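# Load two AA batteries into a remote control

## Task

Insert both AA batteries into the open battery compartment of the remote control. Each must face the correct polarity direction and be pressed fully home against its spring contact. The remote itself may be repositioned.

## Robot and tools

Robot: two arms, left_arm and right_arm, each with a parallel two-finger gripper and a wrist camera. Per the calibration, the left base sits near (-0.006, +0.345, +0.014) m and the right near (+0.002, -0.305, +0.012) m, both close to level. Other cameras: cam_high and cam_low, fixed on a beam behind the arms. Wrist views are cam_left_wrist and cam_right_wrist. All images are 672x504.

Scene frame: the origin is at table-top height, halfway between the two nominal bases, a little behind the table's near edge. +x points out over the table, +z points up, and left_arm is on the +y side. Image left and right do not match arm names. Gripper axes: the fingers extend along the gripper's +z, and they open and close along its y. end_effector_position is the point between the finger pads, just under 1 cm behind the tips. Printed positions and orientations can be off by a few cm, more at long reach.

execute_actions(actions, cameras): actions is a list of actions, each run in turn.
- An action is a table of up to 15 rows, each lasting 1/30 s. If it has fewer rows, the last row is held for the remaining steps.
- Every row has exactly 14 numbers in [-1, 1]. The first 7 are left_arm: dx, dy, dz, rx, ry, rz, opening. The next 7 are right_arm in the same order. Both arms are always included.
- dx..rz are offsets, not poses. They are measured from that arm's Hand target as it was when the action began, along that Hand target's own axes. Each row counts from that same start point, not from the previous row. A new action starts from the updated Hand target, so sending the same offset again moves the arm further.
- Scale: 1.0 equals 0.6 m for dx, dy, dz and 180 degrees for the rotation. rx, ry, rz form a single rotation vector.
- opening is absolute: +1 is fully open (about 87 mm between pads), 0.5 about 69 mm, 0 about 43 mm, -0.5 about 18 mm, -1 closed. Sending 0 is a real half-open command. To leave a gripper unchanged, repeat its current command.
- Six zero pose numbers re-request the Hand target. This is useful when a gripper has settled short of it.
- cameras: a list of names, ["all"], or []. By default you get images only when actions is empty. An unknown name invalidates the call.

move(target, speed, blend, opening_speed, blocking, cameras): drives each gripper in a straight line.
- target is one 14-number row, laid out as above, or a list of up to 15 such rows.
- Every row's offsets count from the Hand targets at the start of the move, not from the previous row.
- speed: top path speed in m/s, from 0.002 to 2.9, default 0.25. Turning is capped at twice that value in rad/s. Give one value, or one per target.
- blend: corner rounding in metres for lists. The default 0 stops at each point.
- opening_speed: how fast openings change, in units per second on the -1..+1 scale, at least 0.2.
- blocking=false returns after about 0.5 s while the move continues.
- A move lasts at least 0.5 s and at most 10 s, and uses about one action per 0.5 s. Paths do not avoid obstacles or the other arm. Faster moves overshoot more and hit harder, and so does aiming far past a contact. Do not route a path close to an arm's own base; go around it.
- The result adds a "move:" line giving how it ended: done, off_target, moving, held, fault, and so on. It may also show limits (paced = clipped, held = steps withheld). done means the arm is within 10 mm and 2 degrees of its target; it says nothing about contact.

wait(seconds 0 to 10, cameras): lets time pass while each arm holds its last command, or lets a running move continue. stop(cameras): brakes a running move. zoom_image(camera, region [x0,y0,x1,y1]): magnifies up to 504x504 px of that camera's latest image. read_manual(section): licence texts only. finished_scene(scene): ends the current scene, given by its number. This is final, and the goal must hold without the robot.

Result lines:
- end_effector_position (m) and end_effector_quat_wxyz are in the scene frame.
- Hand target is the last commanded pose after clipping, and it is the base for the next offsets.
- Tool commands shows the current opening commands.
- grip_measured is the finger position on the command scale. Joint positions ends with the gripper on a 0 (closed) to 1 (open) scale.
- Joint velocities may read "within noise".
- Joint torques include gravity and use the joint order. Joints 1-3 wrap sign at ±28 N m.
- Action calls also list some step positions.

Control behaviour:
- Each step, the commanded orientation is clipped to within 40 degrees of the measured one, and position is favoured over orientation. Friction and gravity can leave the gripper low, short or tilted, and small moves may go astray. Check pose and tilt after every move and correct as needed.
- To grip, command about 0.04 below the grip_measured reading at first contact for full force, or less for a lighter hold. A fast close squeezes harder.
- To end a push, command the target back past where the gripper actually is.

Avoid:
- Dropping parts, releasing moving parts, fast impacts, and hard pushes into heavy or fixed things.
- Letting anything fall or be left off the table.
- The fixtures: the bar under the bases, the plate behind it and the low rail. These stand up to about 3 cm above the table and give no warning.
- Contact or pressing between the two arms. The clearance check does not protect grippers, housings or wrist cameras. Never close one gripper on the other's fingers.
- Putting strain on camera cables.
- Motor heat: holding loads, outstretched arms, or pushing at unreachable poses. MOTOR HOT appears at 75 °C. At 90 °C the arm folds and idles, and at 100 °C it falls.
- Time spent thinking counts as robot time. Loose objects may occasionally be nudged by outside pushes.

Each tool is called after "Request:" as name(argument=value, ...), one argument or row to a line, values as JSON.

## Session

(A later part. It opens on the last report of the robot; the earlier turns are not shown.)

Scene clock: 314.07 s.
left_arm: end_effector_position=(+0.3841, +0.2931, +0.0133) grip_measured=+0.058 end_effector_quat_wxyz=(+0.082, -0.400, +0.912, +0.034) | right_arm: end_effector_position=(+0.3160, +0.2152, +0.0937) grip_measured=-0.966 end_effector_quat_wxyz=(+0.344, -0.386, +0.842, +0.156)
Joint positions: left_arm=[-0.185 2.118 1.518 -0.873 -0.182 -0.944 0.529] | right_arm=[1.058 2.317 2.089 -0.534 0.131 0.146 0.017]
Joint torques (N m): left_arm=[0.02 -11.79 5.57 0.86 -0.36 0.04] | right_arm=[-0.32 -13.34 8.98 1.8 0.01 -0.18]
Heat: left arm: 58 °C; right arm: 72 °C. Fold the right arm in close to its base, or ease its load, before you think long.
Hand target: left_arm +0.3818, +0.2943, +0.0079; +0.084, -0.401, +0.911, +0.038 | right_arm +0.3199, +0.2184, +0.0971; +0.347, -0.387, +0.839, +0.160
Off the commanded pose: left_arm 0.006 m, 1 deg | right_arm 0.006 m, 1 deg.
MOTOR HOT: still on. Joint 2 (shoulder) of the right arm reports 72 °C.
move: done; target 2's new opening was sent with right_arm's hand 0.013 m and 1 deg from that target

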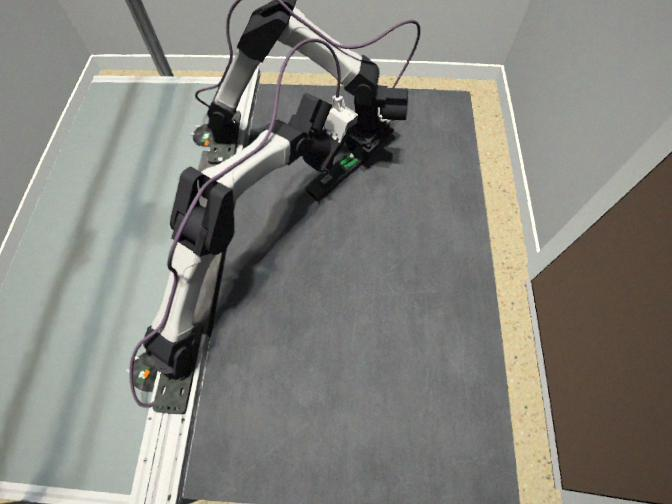

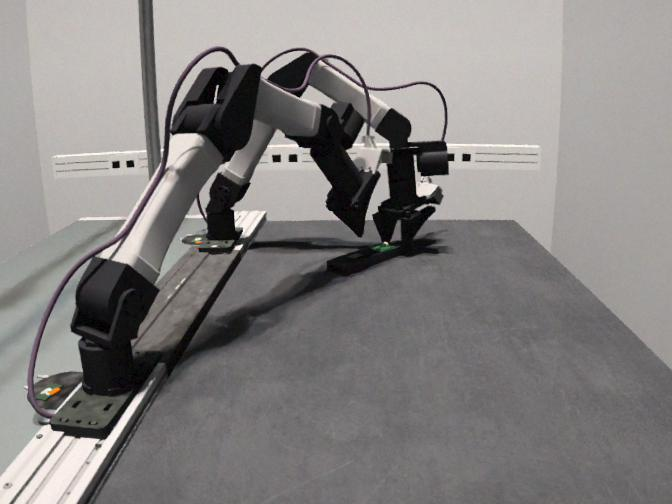

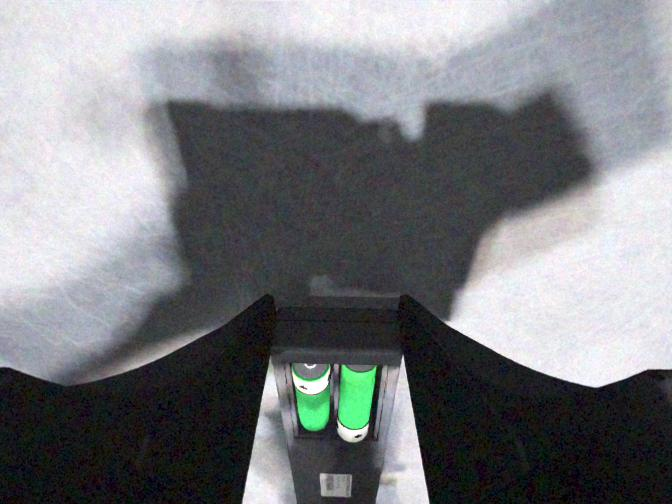

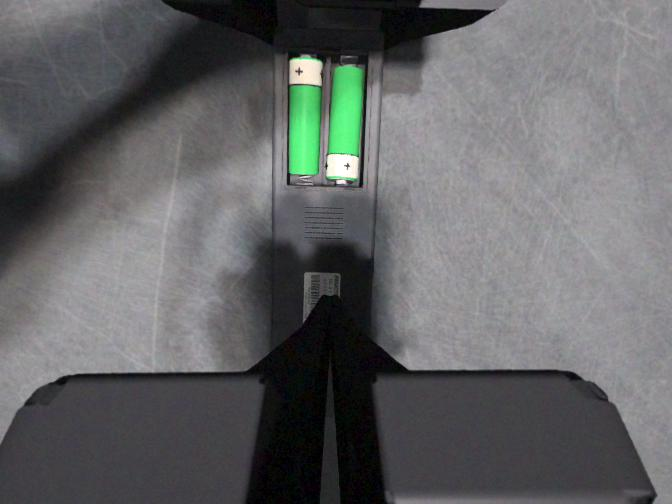

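Request:
move(
  target=[0,0,0,0,0,0,0.03,0,-0.014,0.05,0,0,0,-1],
  speed=0.08,
  cameras=["cam_right_wrist","cam_low","cam_high"],
)

Request:
zoom_image(
  camera="cam_low",
  region=[335, 200, 415, 265],
)

Request:
zoom_image(
  camera="cam_high",
  region=[320, 130, 380, 190],
)

Request:
zoom_image(
  camera="cam_right_wrist",
  region=[240, 150, 440, 350],
)

Scene clock: 315.50 s.
left_arm: end_effector_position=(+0.3841, +0.2931, +0.0133) grip_measured=+0.058 end_effector_quat_wxyz=(+0.082, -0.400, +0.912, +0.034) | right_arm: end_effector_position=(+0.3159, +0.2152, +0.0937) grip_measured=-0.966 end_effector_quat_wxyz=(+0.344, -0.386, +0.842, +0.156)
Joint positions: left_arm=[-0.185 2.118 1.518 -0.873 -0.182 -0.944 0.529] | right_arm=[1.058 2.317 2.089 -0.535 0.131 0.146 0.017]
Joint torques (N m): left_arm=[0.02 -11.79 5.63 0.86 -0.36 0.04] | right_arm=[0.12 -14.58 6.54 1.9 0.1 -0.1]
Heat: left arm: 58 °C; right arm: 73 °C. Fold the right arm in close to its base, or ease its load, before you think long.
Hand target: left_arm +0.3818, +0.2943, +0.0079; +0.084, -0.401, +0.911, +0.038 | right_arm +0.3159, +0.2152, +0.0937; +0.344, -0.386, +0.842, +0.156 (not the last commanded pose)
Off the commanded pose: left_arm 0.006 m, 1 deg | right_arm 0.033 m, 1 deg.
MOTOR HOT: still on. Joint 2 (shoulder) of the right arm reports 73 °C.
move: held (right_arm; a check stopped the path); limits=held
pose unreachable (right arm): on one or more control steps of this call, first in action 0 (counted from 0), this arm could not follow its commanded pose, so it was not sent that pose on those steps. It may still have moved: this result reports where it is.
cause: moving toward the commanded pose would bring a part of the arm too close to another arm (this arm's wrist camera and the left arm's forearm (the part past joint 3), along the way the arms are being sent, or toward where that arm still pushes).
Images, in order (width x height): cam_high 672x504, cam_low 672x504, cam_right_wrist 672x504.

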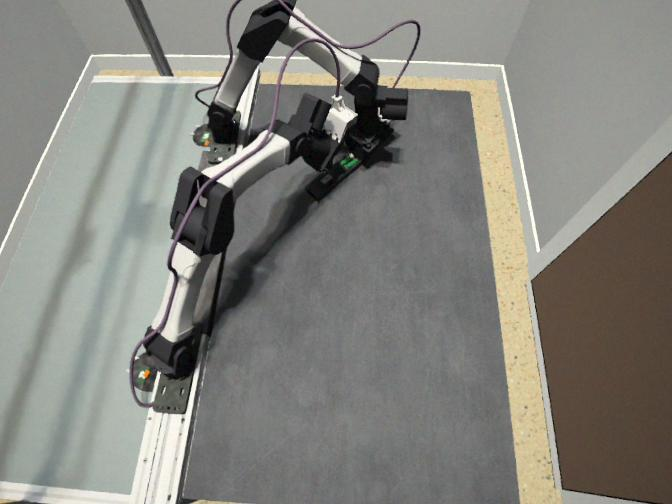

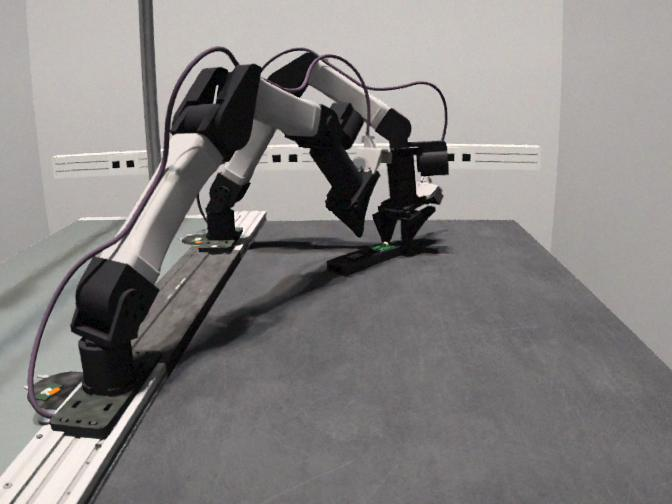

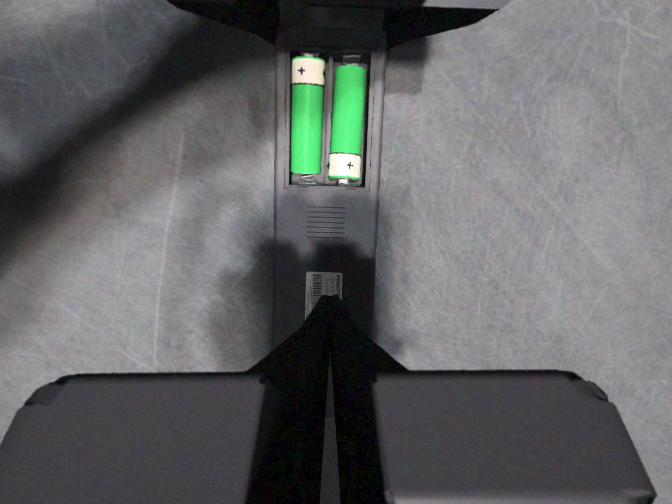

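Scaled by 6.300 from the camera's 672x504 image, which has a finer 960x720 frame.

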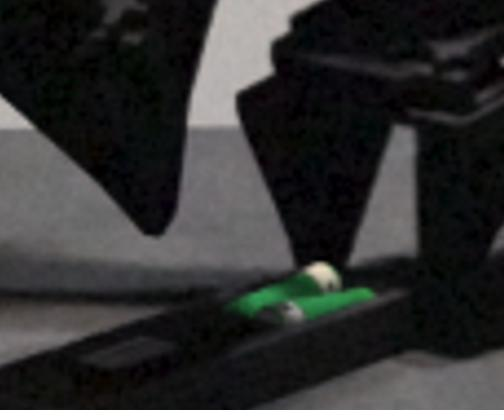

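Scaled by 8.400 from the camera's 672x504 image, which has a finer 960x720 frame.

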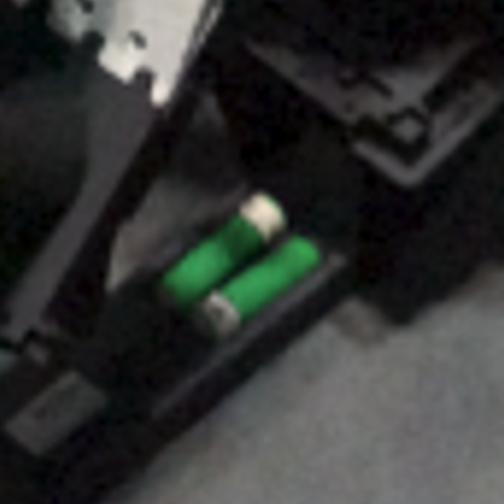

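Scaled by 2.520 from the camera's 672x504 image, which has a finer 960x720 frame.

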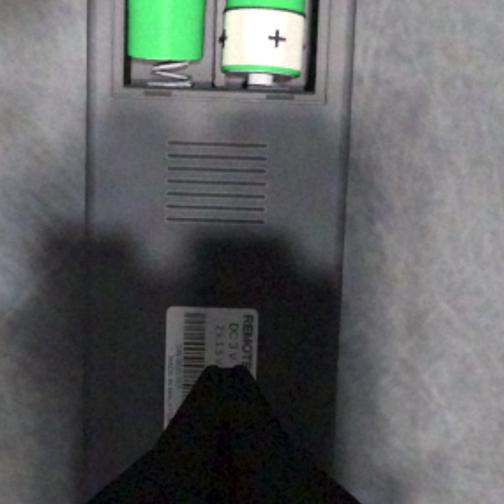

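Request:
move(
  target=[
    [0,0,0,0,0,0,0.03,0,0,-0.25,0,0,0,-1],
    [0,0,0,0,0,0,0.4,0.1,-0.1,-0.35,0,0,0,-1],
    [0,0,-0.08,0,0,0,0.4,0.1,-0.2,-0.35,0,0,0,-1],
    [0.05,0,-0.12,0,0,0,-1,0.1,-0.2,-0.35,0,0,0,-1],
  ],
  speed=0.18,
  opening_speed=1.5,
  cameras=["all"],
)

Scene clock: 322.60 s.
left_arm: end_effector_position=(+0.3591, +0.2601, +0.0707) grip_measured=-1.000 end_effector_quat_wxyz=(+0.085, -0.398, +0.913, +0.029) | right_arm: end_effector_position=(+0.2822, -0.0073, +0.1865) grip_measured=-0.966 end_effector_quat_wxyz=(+0.323, -0.385, +0.852, +0.145)
Joint positions: left_arm=[-0.284 1.986 1.552 -1.046 -0.187 -1.038 0] | right_arm=[0.788 1.524 1.376 -0.659 -0.058 -0.035 0.017]
Joint torques (N m): left_arm=[-0.1 -12.25 7.15 0.39 -0.4 -0.04] | right_arm=[-0.14 -10.88 6.34 2.03 -0.08 -0.19]
Heat: left arm: 58 °C; right arm: 72 °C. Fold the right arm in close to its base, or ease its load, before you think long.
Hand target: left_arm +0.3531, +0.2627, +0.0731; +0.084, -0.401, +0.911, +0.038 | right_arm +0.2823, -0.0066, +0.2021; +0.344, -0.386, +0.842, +0.156
Off the commanded pose: left_arm 0.007 m, 1 deg | right_arm 0.016 m, 3 deg.
MOTOR HOT: still on. Joint 2 (shoulder) of the right arm reports 72 °C.
move: off_target (right_arm)

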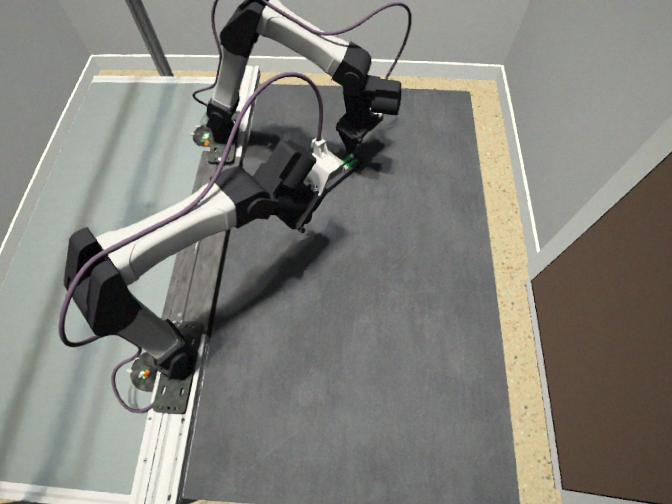

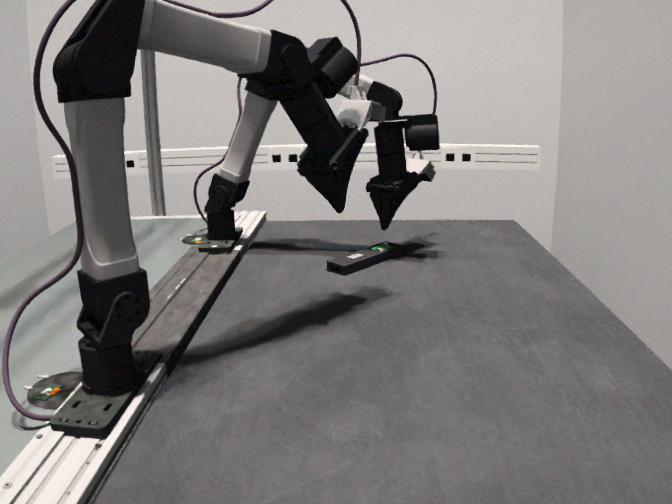

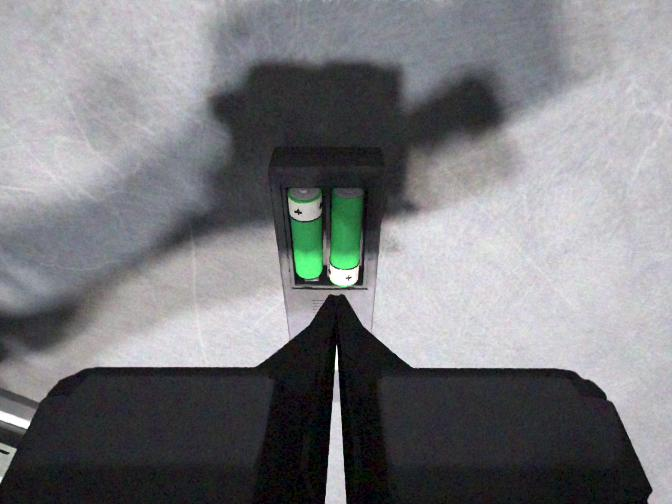

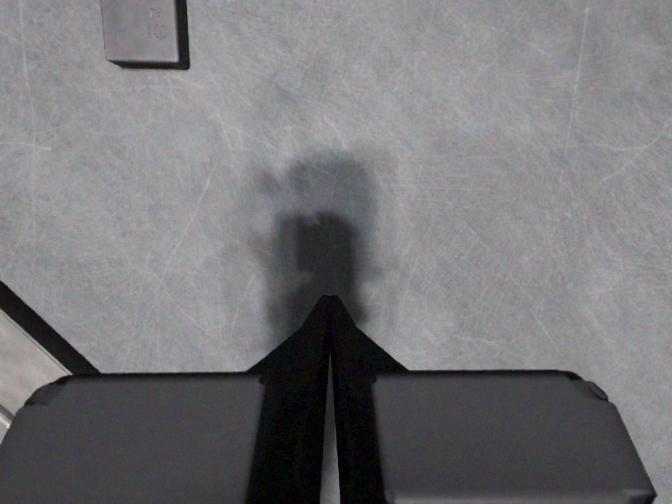

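Request:
move(
  target=[
    [0.003,0.02,0.0,0,0,0,-1,0,0,0,0,0,0,-1],
    [0.003,-0.02,0.0,0,0,0,-1,0,0,0,0,0,0,-1],
    [0.003,-0.02,0.055,0,0,0,-1,0,0,0,0,0,0,-1],
  ],
  speed=0.1,
  cameras=["cam_left_wrist","cam_low","cam_high"],
)

Request:
zoom_image(
  camera="cam_left_wrist",
  region=[220, 130, 450, 330],
)

Request:
zoom_image(
  camera="cam_low",
  region=[325, 200, 415, 275],
)

Request:
zoom_image(
  camera="cam_high",
  region=[320, 130, 380, 190],
)

Scene clock: 326.97 s.
left_arm: end_effector_position=(+0.3649, +0.2559, +0.0476) grip_measured=-1.000 end_effector_quat_wxyz=(+0.083, -0.404, +0.910, +0.031) | right_arm: end_effector_position=(+0.2822, -0.0073, +0.1865) grip_measured=-0.966 end_effector_quat_wxyz=(+0.323, -0.385, +0.852, +0.145)
Joint positions: left_arm=[-0.288 2.036 1.529 -0.982 -0.189 -1.057 0] | right_arm=[0.788 1.524 1.376 -0.659 -0.058 -0.035 0.017]
Joint torques (N m): left_arm=[0.12 -10 6.84 0.78 -0.4 0.15] | right_arm=[-0.16 -10.86 6.31 2.03 -0.09 -0.19]
Heat: left arm: 58 °C; right arm: 70 °C.
Hand target: left_arm +0.3648, +0.2579, +0.0403; +0.084, -0.401, +0.911, +0.038 | right_arm +0.2823, -0.0066, +0.2021; +0.344, -0.386, +0.842, +0.156
Off the commanded pose: left_arm 0.008 m, 1 deg | right_arm 0.016 m, 3 deg.
MOTOR HOT: cleared for the motors of the right arm.
move: off_target (right_arm)
Images, in order (width x height): cam_high 672x504, cam_low 672x504, cam_left_wrist 672x504.

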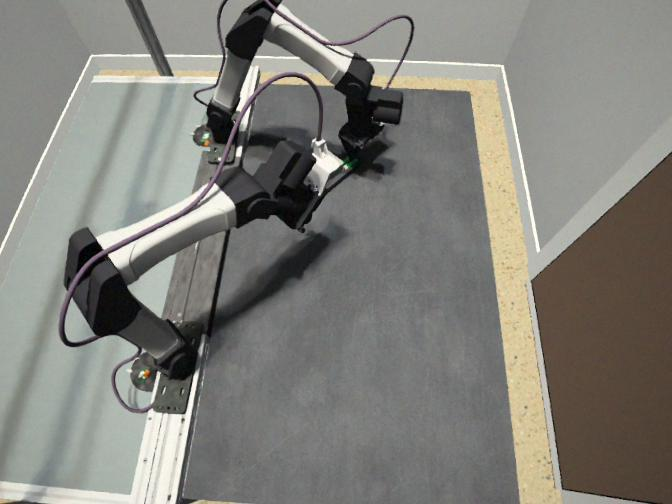

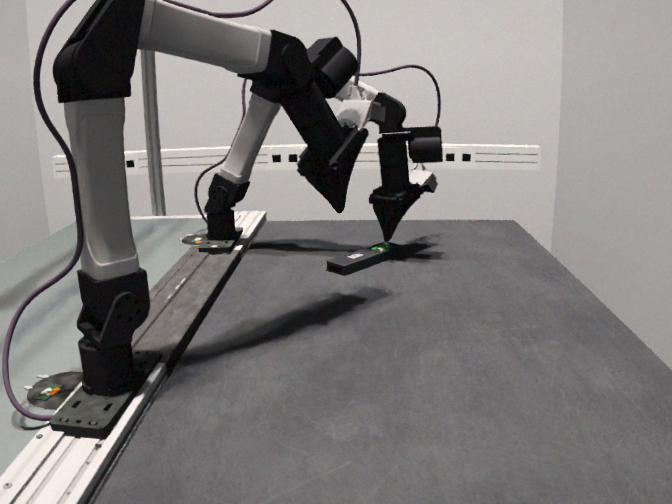

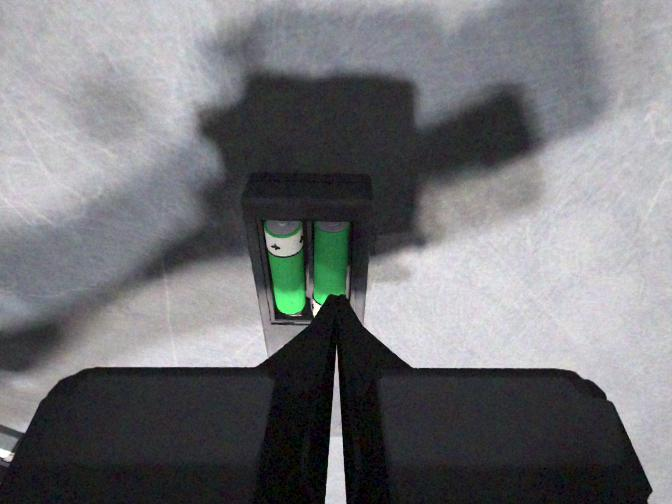

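Scaled by 2.191 from the camera's 672x504 image, which has a finer 960x720 frame.

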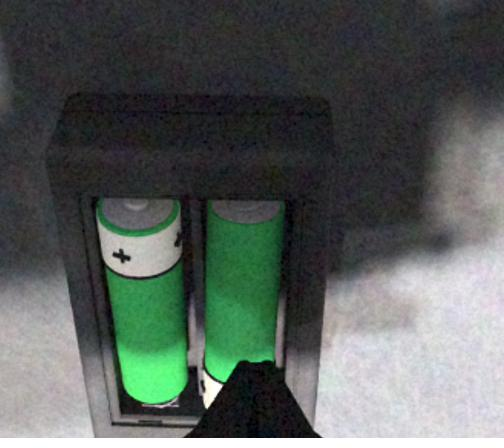

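Scaled by 5.600 from the camera's 672x504 image, which has a finer 960x720 frame.

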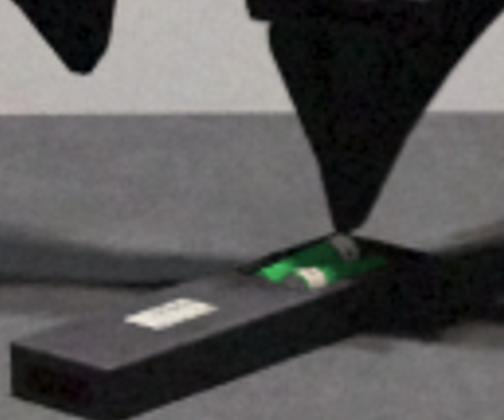

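Scaled by 8.400 from the camera's 672x504 image, which has a finer 960x720 frame.

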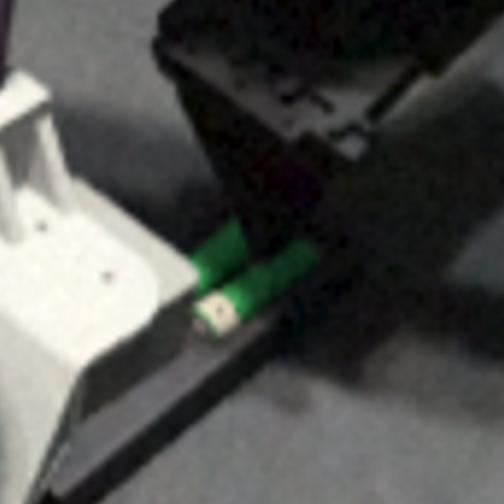

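Request:
move(
  target=[
    [0.005,-0.025,-0.04,0,0,0,-1,0,0,0,0,0,0,-1],
    [0.005,0.006,-0.04,0,0,0,-1,0,0,0,0,0,0,-1],
    [0.006,0.006,0.0,0,0,0,-1,0,0,0,0,0,0,-1],
  ],
  speed=0.1,
  cameras=["cam_left_wrist","cam_low"],
)

Request:
zoom_image(
  camera="cam_left_wrist",
  region=[220, 180, 450, 380],
)

Request:
zoom_image(
  camera="cam_low",
  region=[325, 200, 415, 275],
)

Scene clock: 330.27 s.
left_arm: end_effector_position=(+0.3599, +0.2555, +0.0437) grip_measured=-1.000 end_effector_quat_wxyz=(+0.079, -0.405, +0.910, +0.034) | right_arm: end_effector_position=(+0.2822, -0.0073, +0.1865) grip_measured=-0.966 end_effector_quat_wxyz=(+0.323, -0.385, +0.852, +0.145)
Joint positions: left_arm=[-0.292 2.03 1.504 -0.972 -0.19 -1.063 0] | right_arm=[0.788 1.524 1.376 -0.659 -0.058 -0.035 0.017]
Joint torques (N m): left_arm=[0.13 -10.97 6.6 0.75 -0.38 0.18] | right_arm=[-0.14 -10.88 6.32 2.03 -0.09 -0.18]
Heat: left arm: 58 °C; right arm: 69 °C.
Hand target: left_arm +0.3597, +0.2576, +0.0397; +0.084, -0.401, +0.911, +0.038 | right_arm +0.2823, -0.0066, +0.2021; +0.344, -0.386, +0.842, +0.156
Off the commanded pose: left_arm 0.005 m, 1 deg | right_arm 0.016 m, 3 deg.
move: off_target (right_arm)
Images, in order (width x height): cam_low 672x504, cam_left_wrist 672x504.

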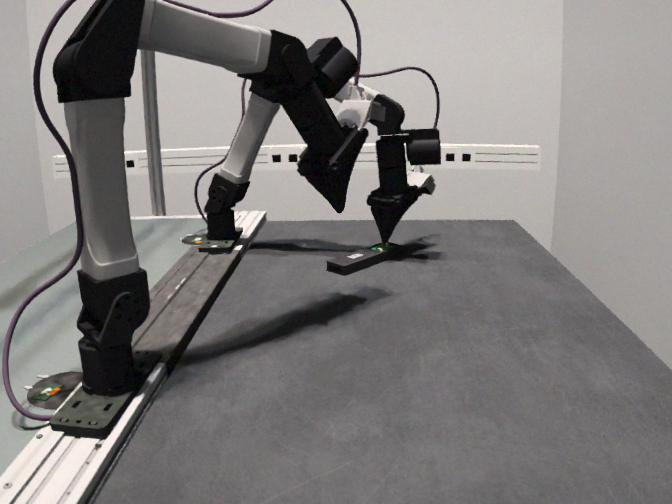

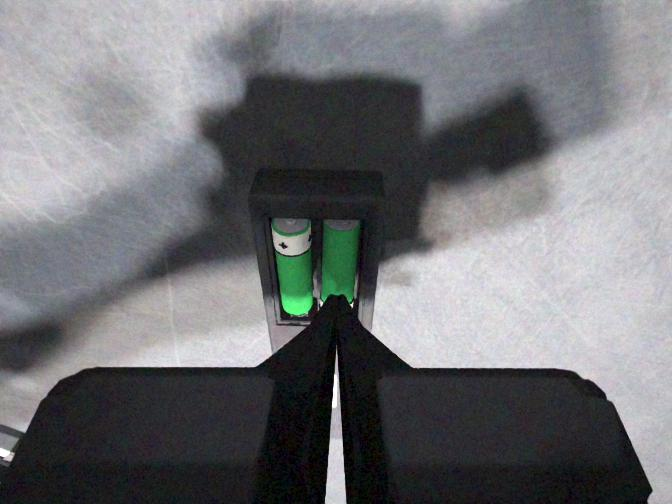

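Scaled by 2.191 from the camera's 672x504 image, which has a finer 960x720 frame.

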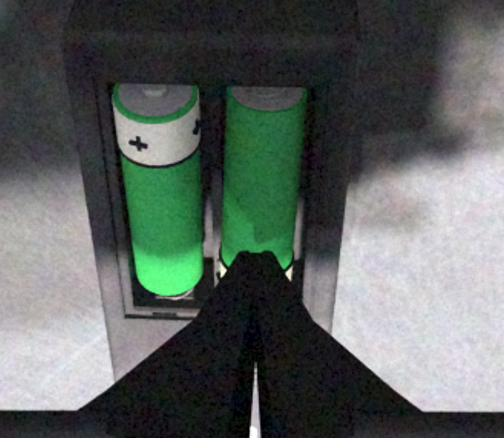

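Scaled by 5.600 from the camera's 672x504 image, which has a finer 960x720 frame.

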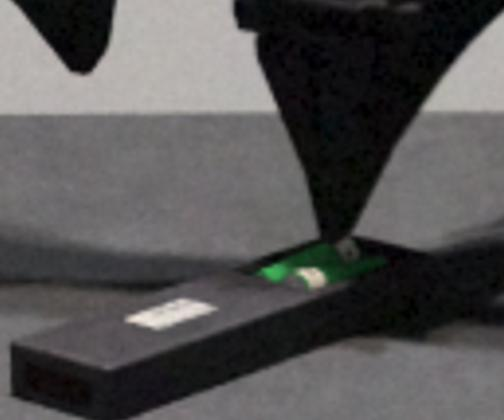

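Request:
move(
  target=[0.014,0.008,0.065,0,0,0,-1,0,0,0,0,0,0,-1],
  speed=0.06,
  cameras=["cam_left_wrist","cam_low"],
)

Request:
zoom_image(
  camera="cam_left_wrist",
  region=[220, 180, 450, 380],
)

Request:
zoom_image(
  camera="cam_low",
  region=[325, 200, 415, 275],
)

Scene clock: 331.53 s.
left_arm: end_effector_position=(+0.3570, +0.2570, +0.0322) grip_measured=-1.000 end_effector_quat_wxyz=(+0.090, -0.401, +0.911, +0.025) | right_arm: end_effector_position=(+0.2822, -0.0073, +0.1865) grip_measured=-0.966 end_effector_quat_wxyz=(+0.323, -0.385, +0.852, +0.145)
Joint positions: left_arm=[-0.288 2.005 1.42 -0.882 -0.187 -1.048 0] | right_arm=[0.788 1.524 1.376 -0.659 -0.058 -0.035 0.017]
Joint torques (N m): left_arm=[0.4 -5.46 2.86 1.53 -0.41 0.09] | right_arm=[-0.16 -10.86 6.32 2.03 -0.08 -0.19]
Heat: left arm: 58 °C; right arm: 69 °C.
Hand target: left_arm +0.3553, +0.2601, -0.0002; +0.084, -0.401, +0.912, +0.038 | right_arm +0.2823, -0.0066, +0.2021; +0.344, -0.386, +0.842, +0.156
Off the commanded pose: left_arm 0.033 m, 2 deg | right_arm 0.016 m, 3 deg.
move: off_target (left_arm, right_arm)
Images, in order (width x height): cam_low 672x504, cam_left_wrist 672x504.

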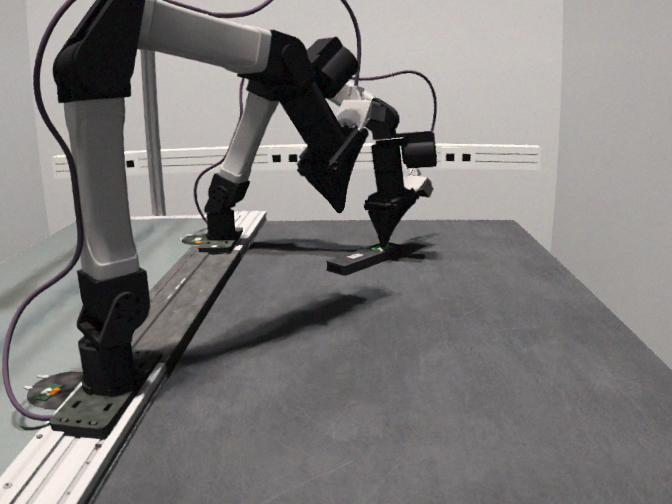

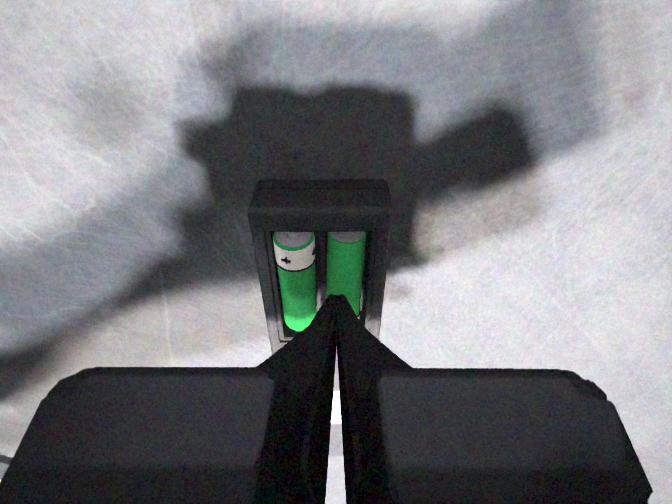

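Scaled by 2.191 from the camera's 672x504 image, which has a finer 960x720 frame.

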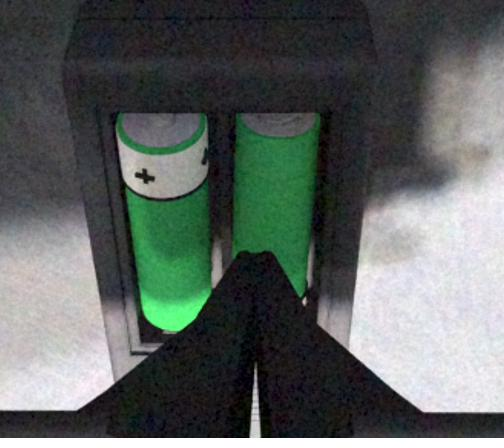

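Scaled by 5.600 from the camera's 672x504 image, which has a finer 960x720 frame.

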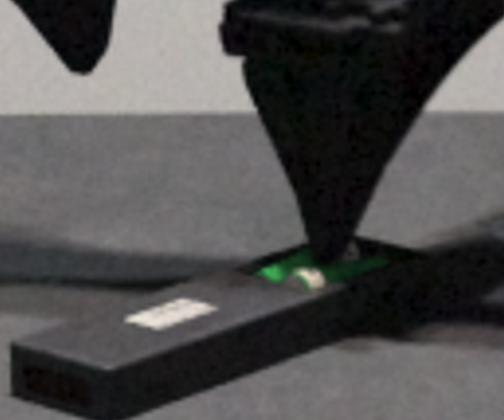

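Request:
move(
  target=[-0.02,-0.01,0.06,0,0,0,-1,0,0,0,0,0,0,-1],
  speed=0.08,
  cameras=["cam_left_wrist","cam_low"],
)

Request:
zoom_image(
  camera="cam_left_wrist",
  region=[220, 180, 450, 380],
)

Request:
zoom_image(
  camera="cam_low",
  region=[325, 200, 415, 275],
)

Scene clock: 332.83 s.
left_arm: end_effector_position=(+0.3640, +0.2617, +0.0275) grip_measured=-1.000 end_effector_quat_wxyz=(+0.085, -0.397, +0.914, +0.007) | right_arm: end_effector_position=(+0.2822, -0.0073, +0.1865) grip_measured=-0.966 end_effector_quat_wxyz=(+0.323, -0.385, +0.852, +0.145)
Joint positions: left_arm=[-0.255 2.021 1.423 -0.852 -0.147 -1.006 0] | right_arm=[0.788 1.524 1.376 -0.659 -0.058 -0.035 0.017]
Joint torques (N m): left_arm=[0.64 0.79 2.4 2.18 -0.71 0.02] | right_arm=[-0.14 -10.88 6.34 2.03 -0.09 -0.19]
Heat: left arm: 58 °C; right arm: 69 °C.
Hand target: left_arm +0.3722, +0.2696, -0.0334; +0.084, -0.401, +0.911, +0.038 | right_arm +0.2823, -0.0066, +0.2021; +0.344, -0.386, +0.842, +0.156
Off the commanded pose: left_arm 0.062 m, 4 deg | right_arm 0.016 m, 3 deg.
move: off_target (left_arm, right_arm)
Images, in order (width x height): cam_low 672x504, cam_left_wrist 672x504.

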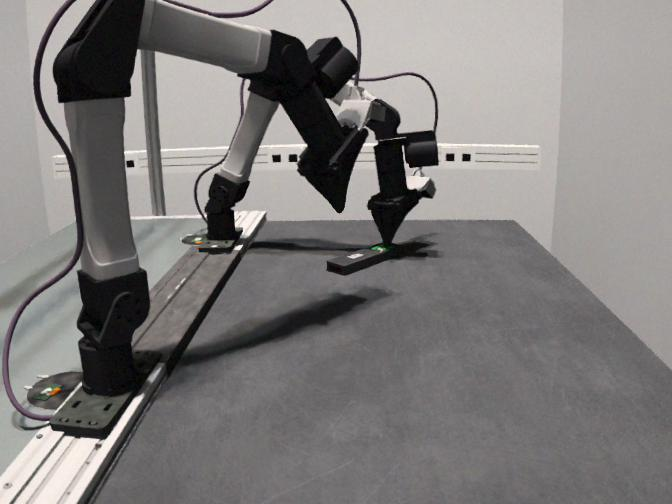

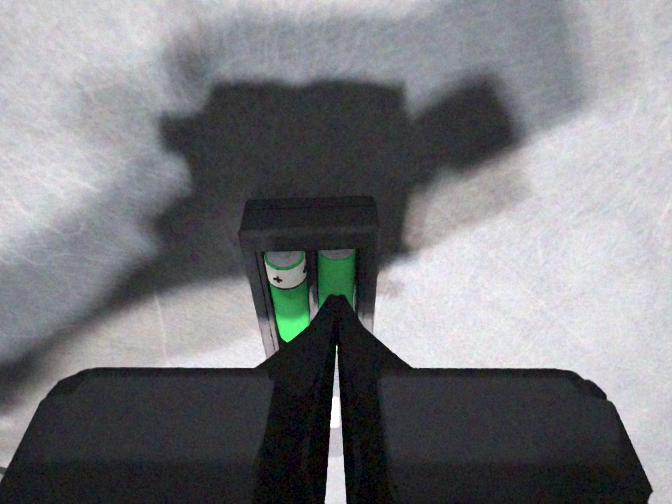

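Scaled by 2.191 from the camera's 672x504 image, which has a finer 960x720 frame.

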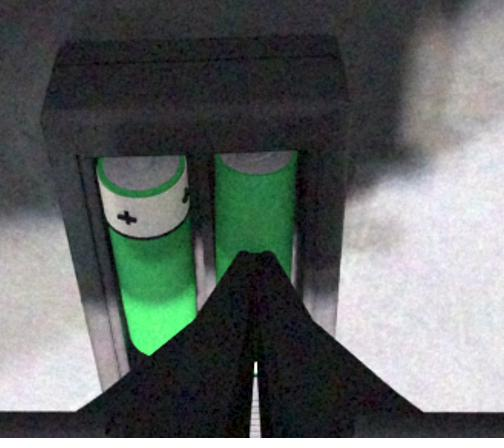

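Scaled by 5.600 from the camera's 672x504 image, which has a finer 960x720 frame.

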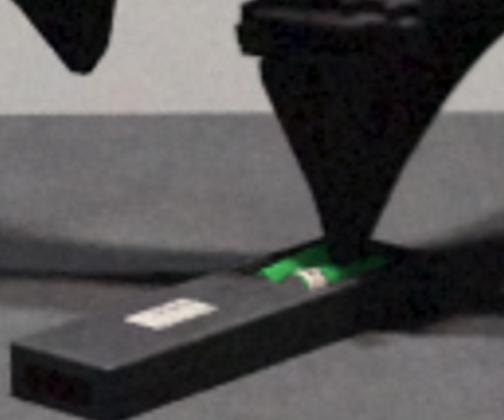

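Request:
move(
  target=[
    [-0.014,0.008,-0.14,0,0,0,-1,0,0,0,0,0,0,-1],
    [0.04,0.008,-0.23,0,0,0,-1,0,0,0,0,0,0,-1],
  ],
  speed=0.12,
  blend=0.02,
  cameras=["cam_left_wrist","cam_low"],
)

Request:
zoom_image(
  camera="cam_left_wrist",
  region=[250, 20, 430, 200],
)

Request:
zoom_image(
  camera="cam_low",
  region=[325, 200, 415, 275],
)

Scene clock: 335.07 s.
left_arm: end_effector_position=(+0.3308, +0.2379, +0.0850) grip_measured=-1.000 end_effector_quat_wxyz=(+0.068, -0.398, +0.914, +0.043) | right_arm: end_effector_position=(+0.2822, -0.0073, +0.1865) grip_measured=-0.966 end_effector_quat_wxyz=(+0.323, -0.385, +0.852, +0.145)
Joint positions: left_arm=[-0.362 1.941 1.542 -1.14 -0.193 -1.122 0] | right_arm=[0.788 1.524 1.376 -0.659 -0.058 -0.035 0.017]
Joint torques (N m): left_arm=[-0.38 -11.97 11.11 0.26 -0.4 -0.05] | right_arm=[-0.13 -10.88 6.32 2.03 -0.08 -0.19]
Heat: left arm: 57 °C; right arm: 68 °C.
Hand target: left_arm +0.3358, +0.2368, +0.0979; +0.084, -0.401, +0.911, +0.038 | right_arm +0.2823, -0.0066, +0.2021; +0.344, -0.386, +0.842, +0.156
Off the commanded pose: left_arm 0.014 m, 2 deg | right_arm 0.016 m, 3 deg.
move: off_target (left_arm, right_arm)
Images, in order (width x height): cam_low 672x504, cam_left_wrist 672x504.

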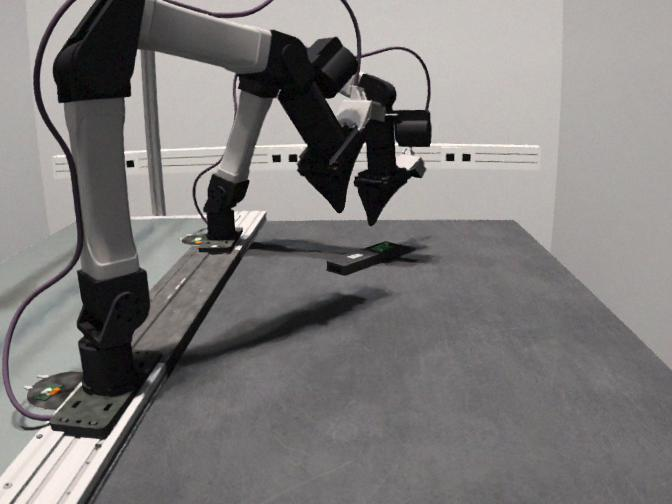

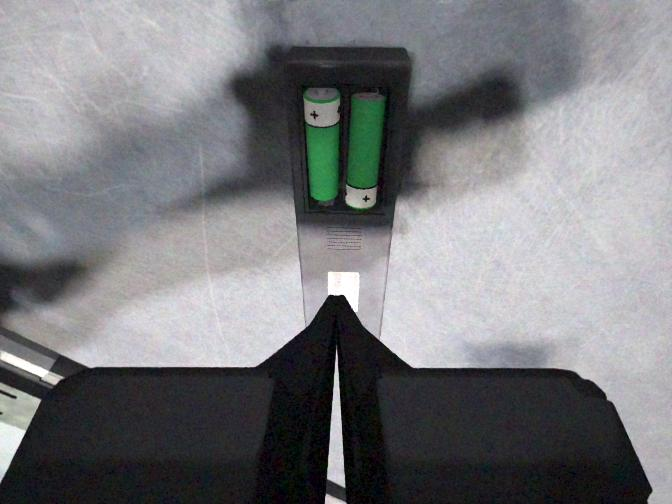

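Scaled by 2.800 from the camera's 672x504 image, which has a finer 960x720 frame.

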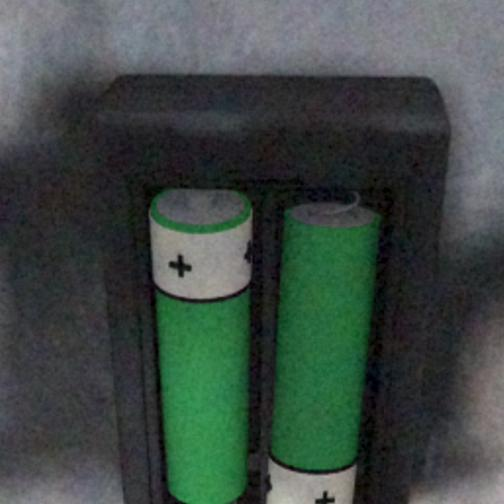

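Scaled by 5.600 from the camera's 672x504 image, which has a finer 960x720 frame.

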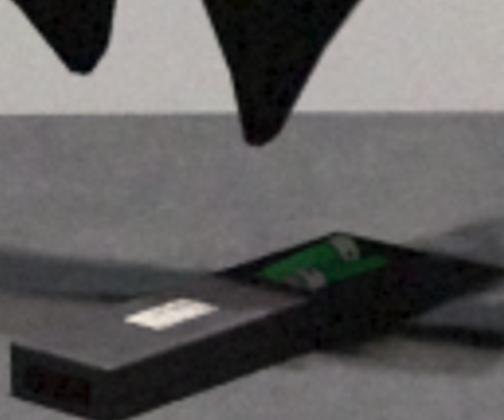

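Request:
move(
  target=[
    [-0.095,0.0175,0.03,0,0,0,-1,0,0,0,0,0,0,-1],
    [-0.095,0.0175,0.09,0,0,0,-1,0,0,0,0,0,0,-1],
  ],
  speed=0.12,
  cameras=["cam_left_wrist","cam_low"],
)

Request:
zoom_image(
  camera="cam_left_wrist",
  region=[220, 180, 450, 380],
)

Request:
zoom_image(
  camera="cam_low",
  region=[325, 200, 415, 275],
)

Scene clock: 337.50 s.
left_arm: end_effector_position=(+0.3727, +0.2927, +0.0617) grip_measured=-1.000 end_effector_quat_wxyz=(+0.085, -0.406, +0.909, +0.037) | right_arm: end_effector_position=(+0.2822, -0.0073, +0.1865) grip_measured=-0.966 end_effector_quat_wxyz=(+0.323, -0.385, +0.852, +0.145)
Joint positions: left_arm=[-0.198 2.021 1.571 -1.022 -0.193 -0.969 0] | right_arm=[0.788 1.524 1.376 -0.659 -0.058 -0.035 0.017]
Joint torques (N m): left_arm=[0.09 -10.15 7.02 0.8 -0.28 0.18] | right_arm=[-0.13 -10.86 6.32 2.03 -0.08 -0.19]
Heat: left arm: 57 °C; right arm: 68 °C.
Hand target: left_arm +0.3726, +0.2925, +0.0553; +0.084, -0.401, +0.911, +0.038 | right_arm +0.2823, -0.0066, +0.2021; +0.344, -0.386, +0.842, +0.156
Off the commanded pose: left_arm 0.006 m, 1 deg | right_arm 0.016 m, 3 deg.
move: off_target (right_arm)
Images, in order (width x height): cam_low 672x504, cam_left_wrist 672x504.

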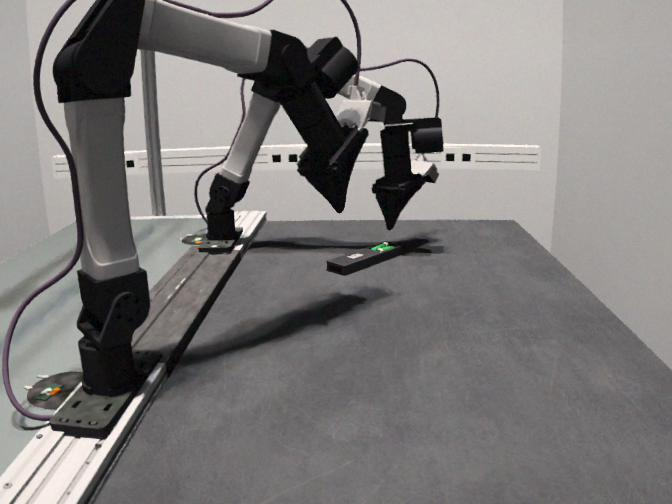

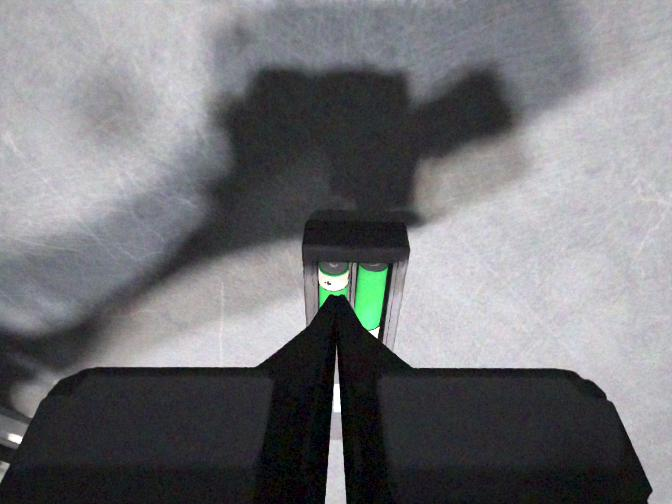

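Scaled by 2.191 from the camera's 672x504 image, which has a finer 960x720 frame.

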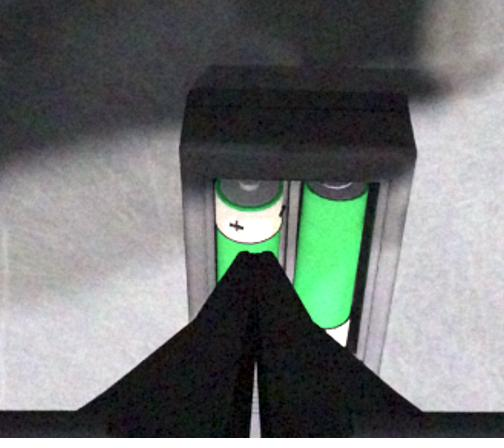

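Scaled by 5.600 from the camera's 672x504 image, which has a finer 960x720 frame.

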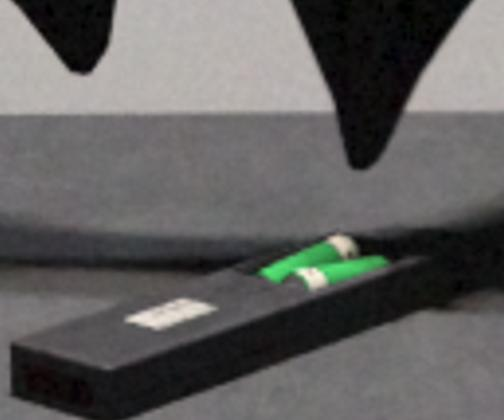

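Request:
move(
  target=[
    [0.022,0,0.025,0,0,0,-1,0,0,0,0,0,0,-1],
    [0.035,0,0.1,0,0,0,-1,0,0,0,0,0,0,-1],
  ],
  speed=0.07,
  cameras=["cam_left_wrist","cam_low"],
)

Request:
zoom_image(
  camera="cam_left_wrist",
  region=[220, 180, 450, 380],
)

Request:
zoom_image(
  camera="cam_low",
  region=[325, 200, 415, 275],
)

Scene clock: 339.73 s.
left_arm: end_effector_position=(+0.3659, +0.2877, +0.0329) grip_measured=-1.000 end_effector_quat_wxyz=(+0.093, -0.402, +0.910, +0.029) | right_arm: end_effector_position=(+0.2822, -0.0073, +0.1865) grip_measured=-0.966 end_effector_quat_wxyz=(+0.323, -0.385, +0.852, +0.145)
Joint positions: left_arm=[-0.208 2.009 1.434 -0.877 -0.188 -0.97 0] | right_arm=[0.788 1.524 1.376 -0.659 -0.058 -0.035 0.017]
Joint torques (N m): left_arm=[-0.25 -3.89 2.22 1.77 -0.33 0.02] | right_arm=[-0.14 -10.86 6.32 2.02 -0.09 -0.18]
Heat: left arm: 57 °C; right arm: 67 °C.
Hand target: left_arm +0.3659, +0.2854, -0.0076; +0.084, -0.401, +0.911, +0.038 | right_arm +0.2823, -0.0066, +0.2021; +0.344, -0.386, +0.842, +0.156
Off the commanded pose: left_arm 0.040 m, 1 deg | right_arm 0.016 m, 3 deg.
move: off_target (left_arm, right_arm)
Images, in order (width x height): cam_low 672x504, cam_left_wrist 672x504.

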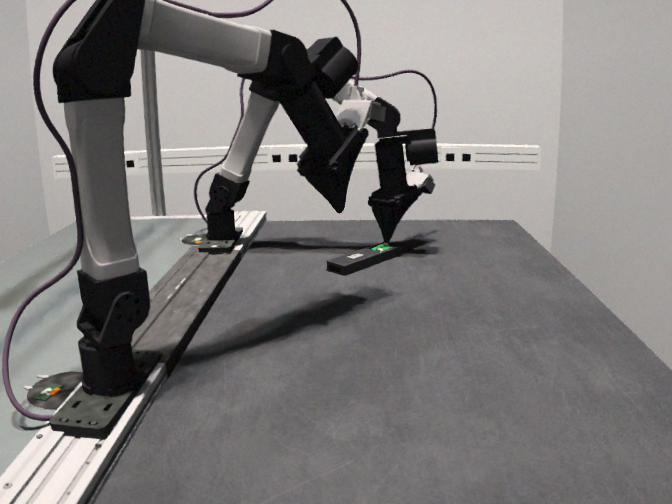

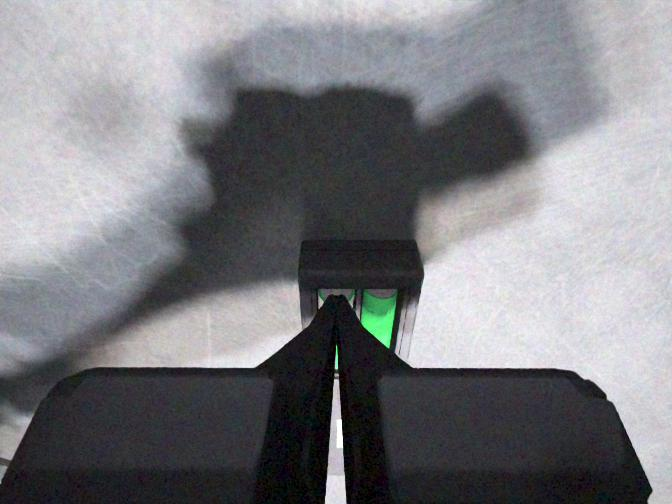

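Scaled by 2.191 from the camera's 672x504 image, which has a finer 960x720 frame.

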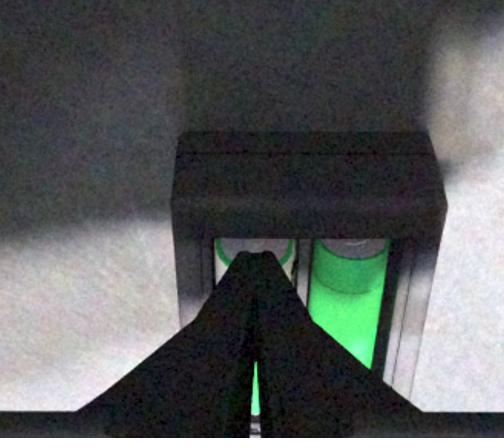

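Scaled by 5.600 from the camera's 672x504 image, which has a finer 960x720 frame.

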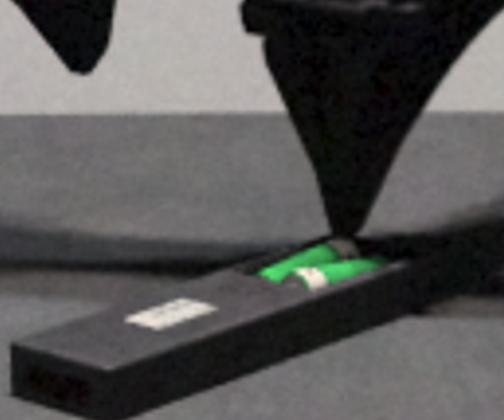

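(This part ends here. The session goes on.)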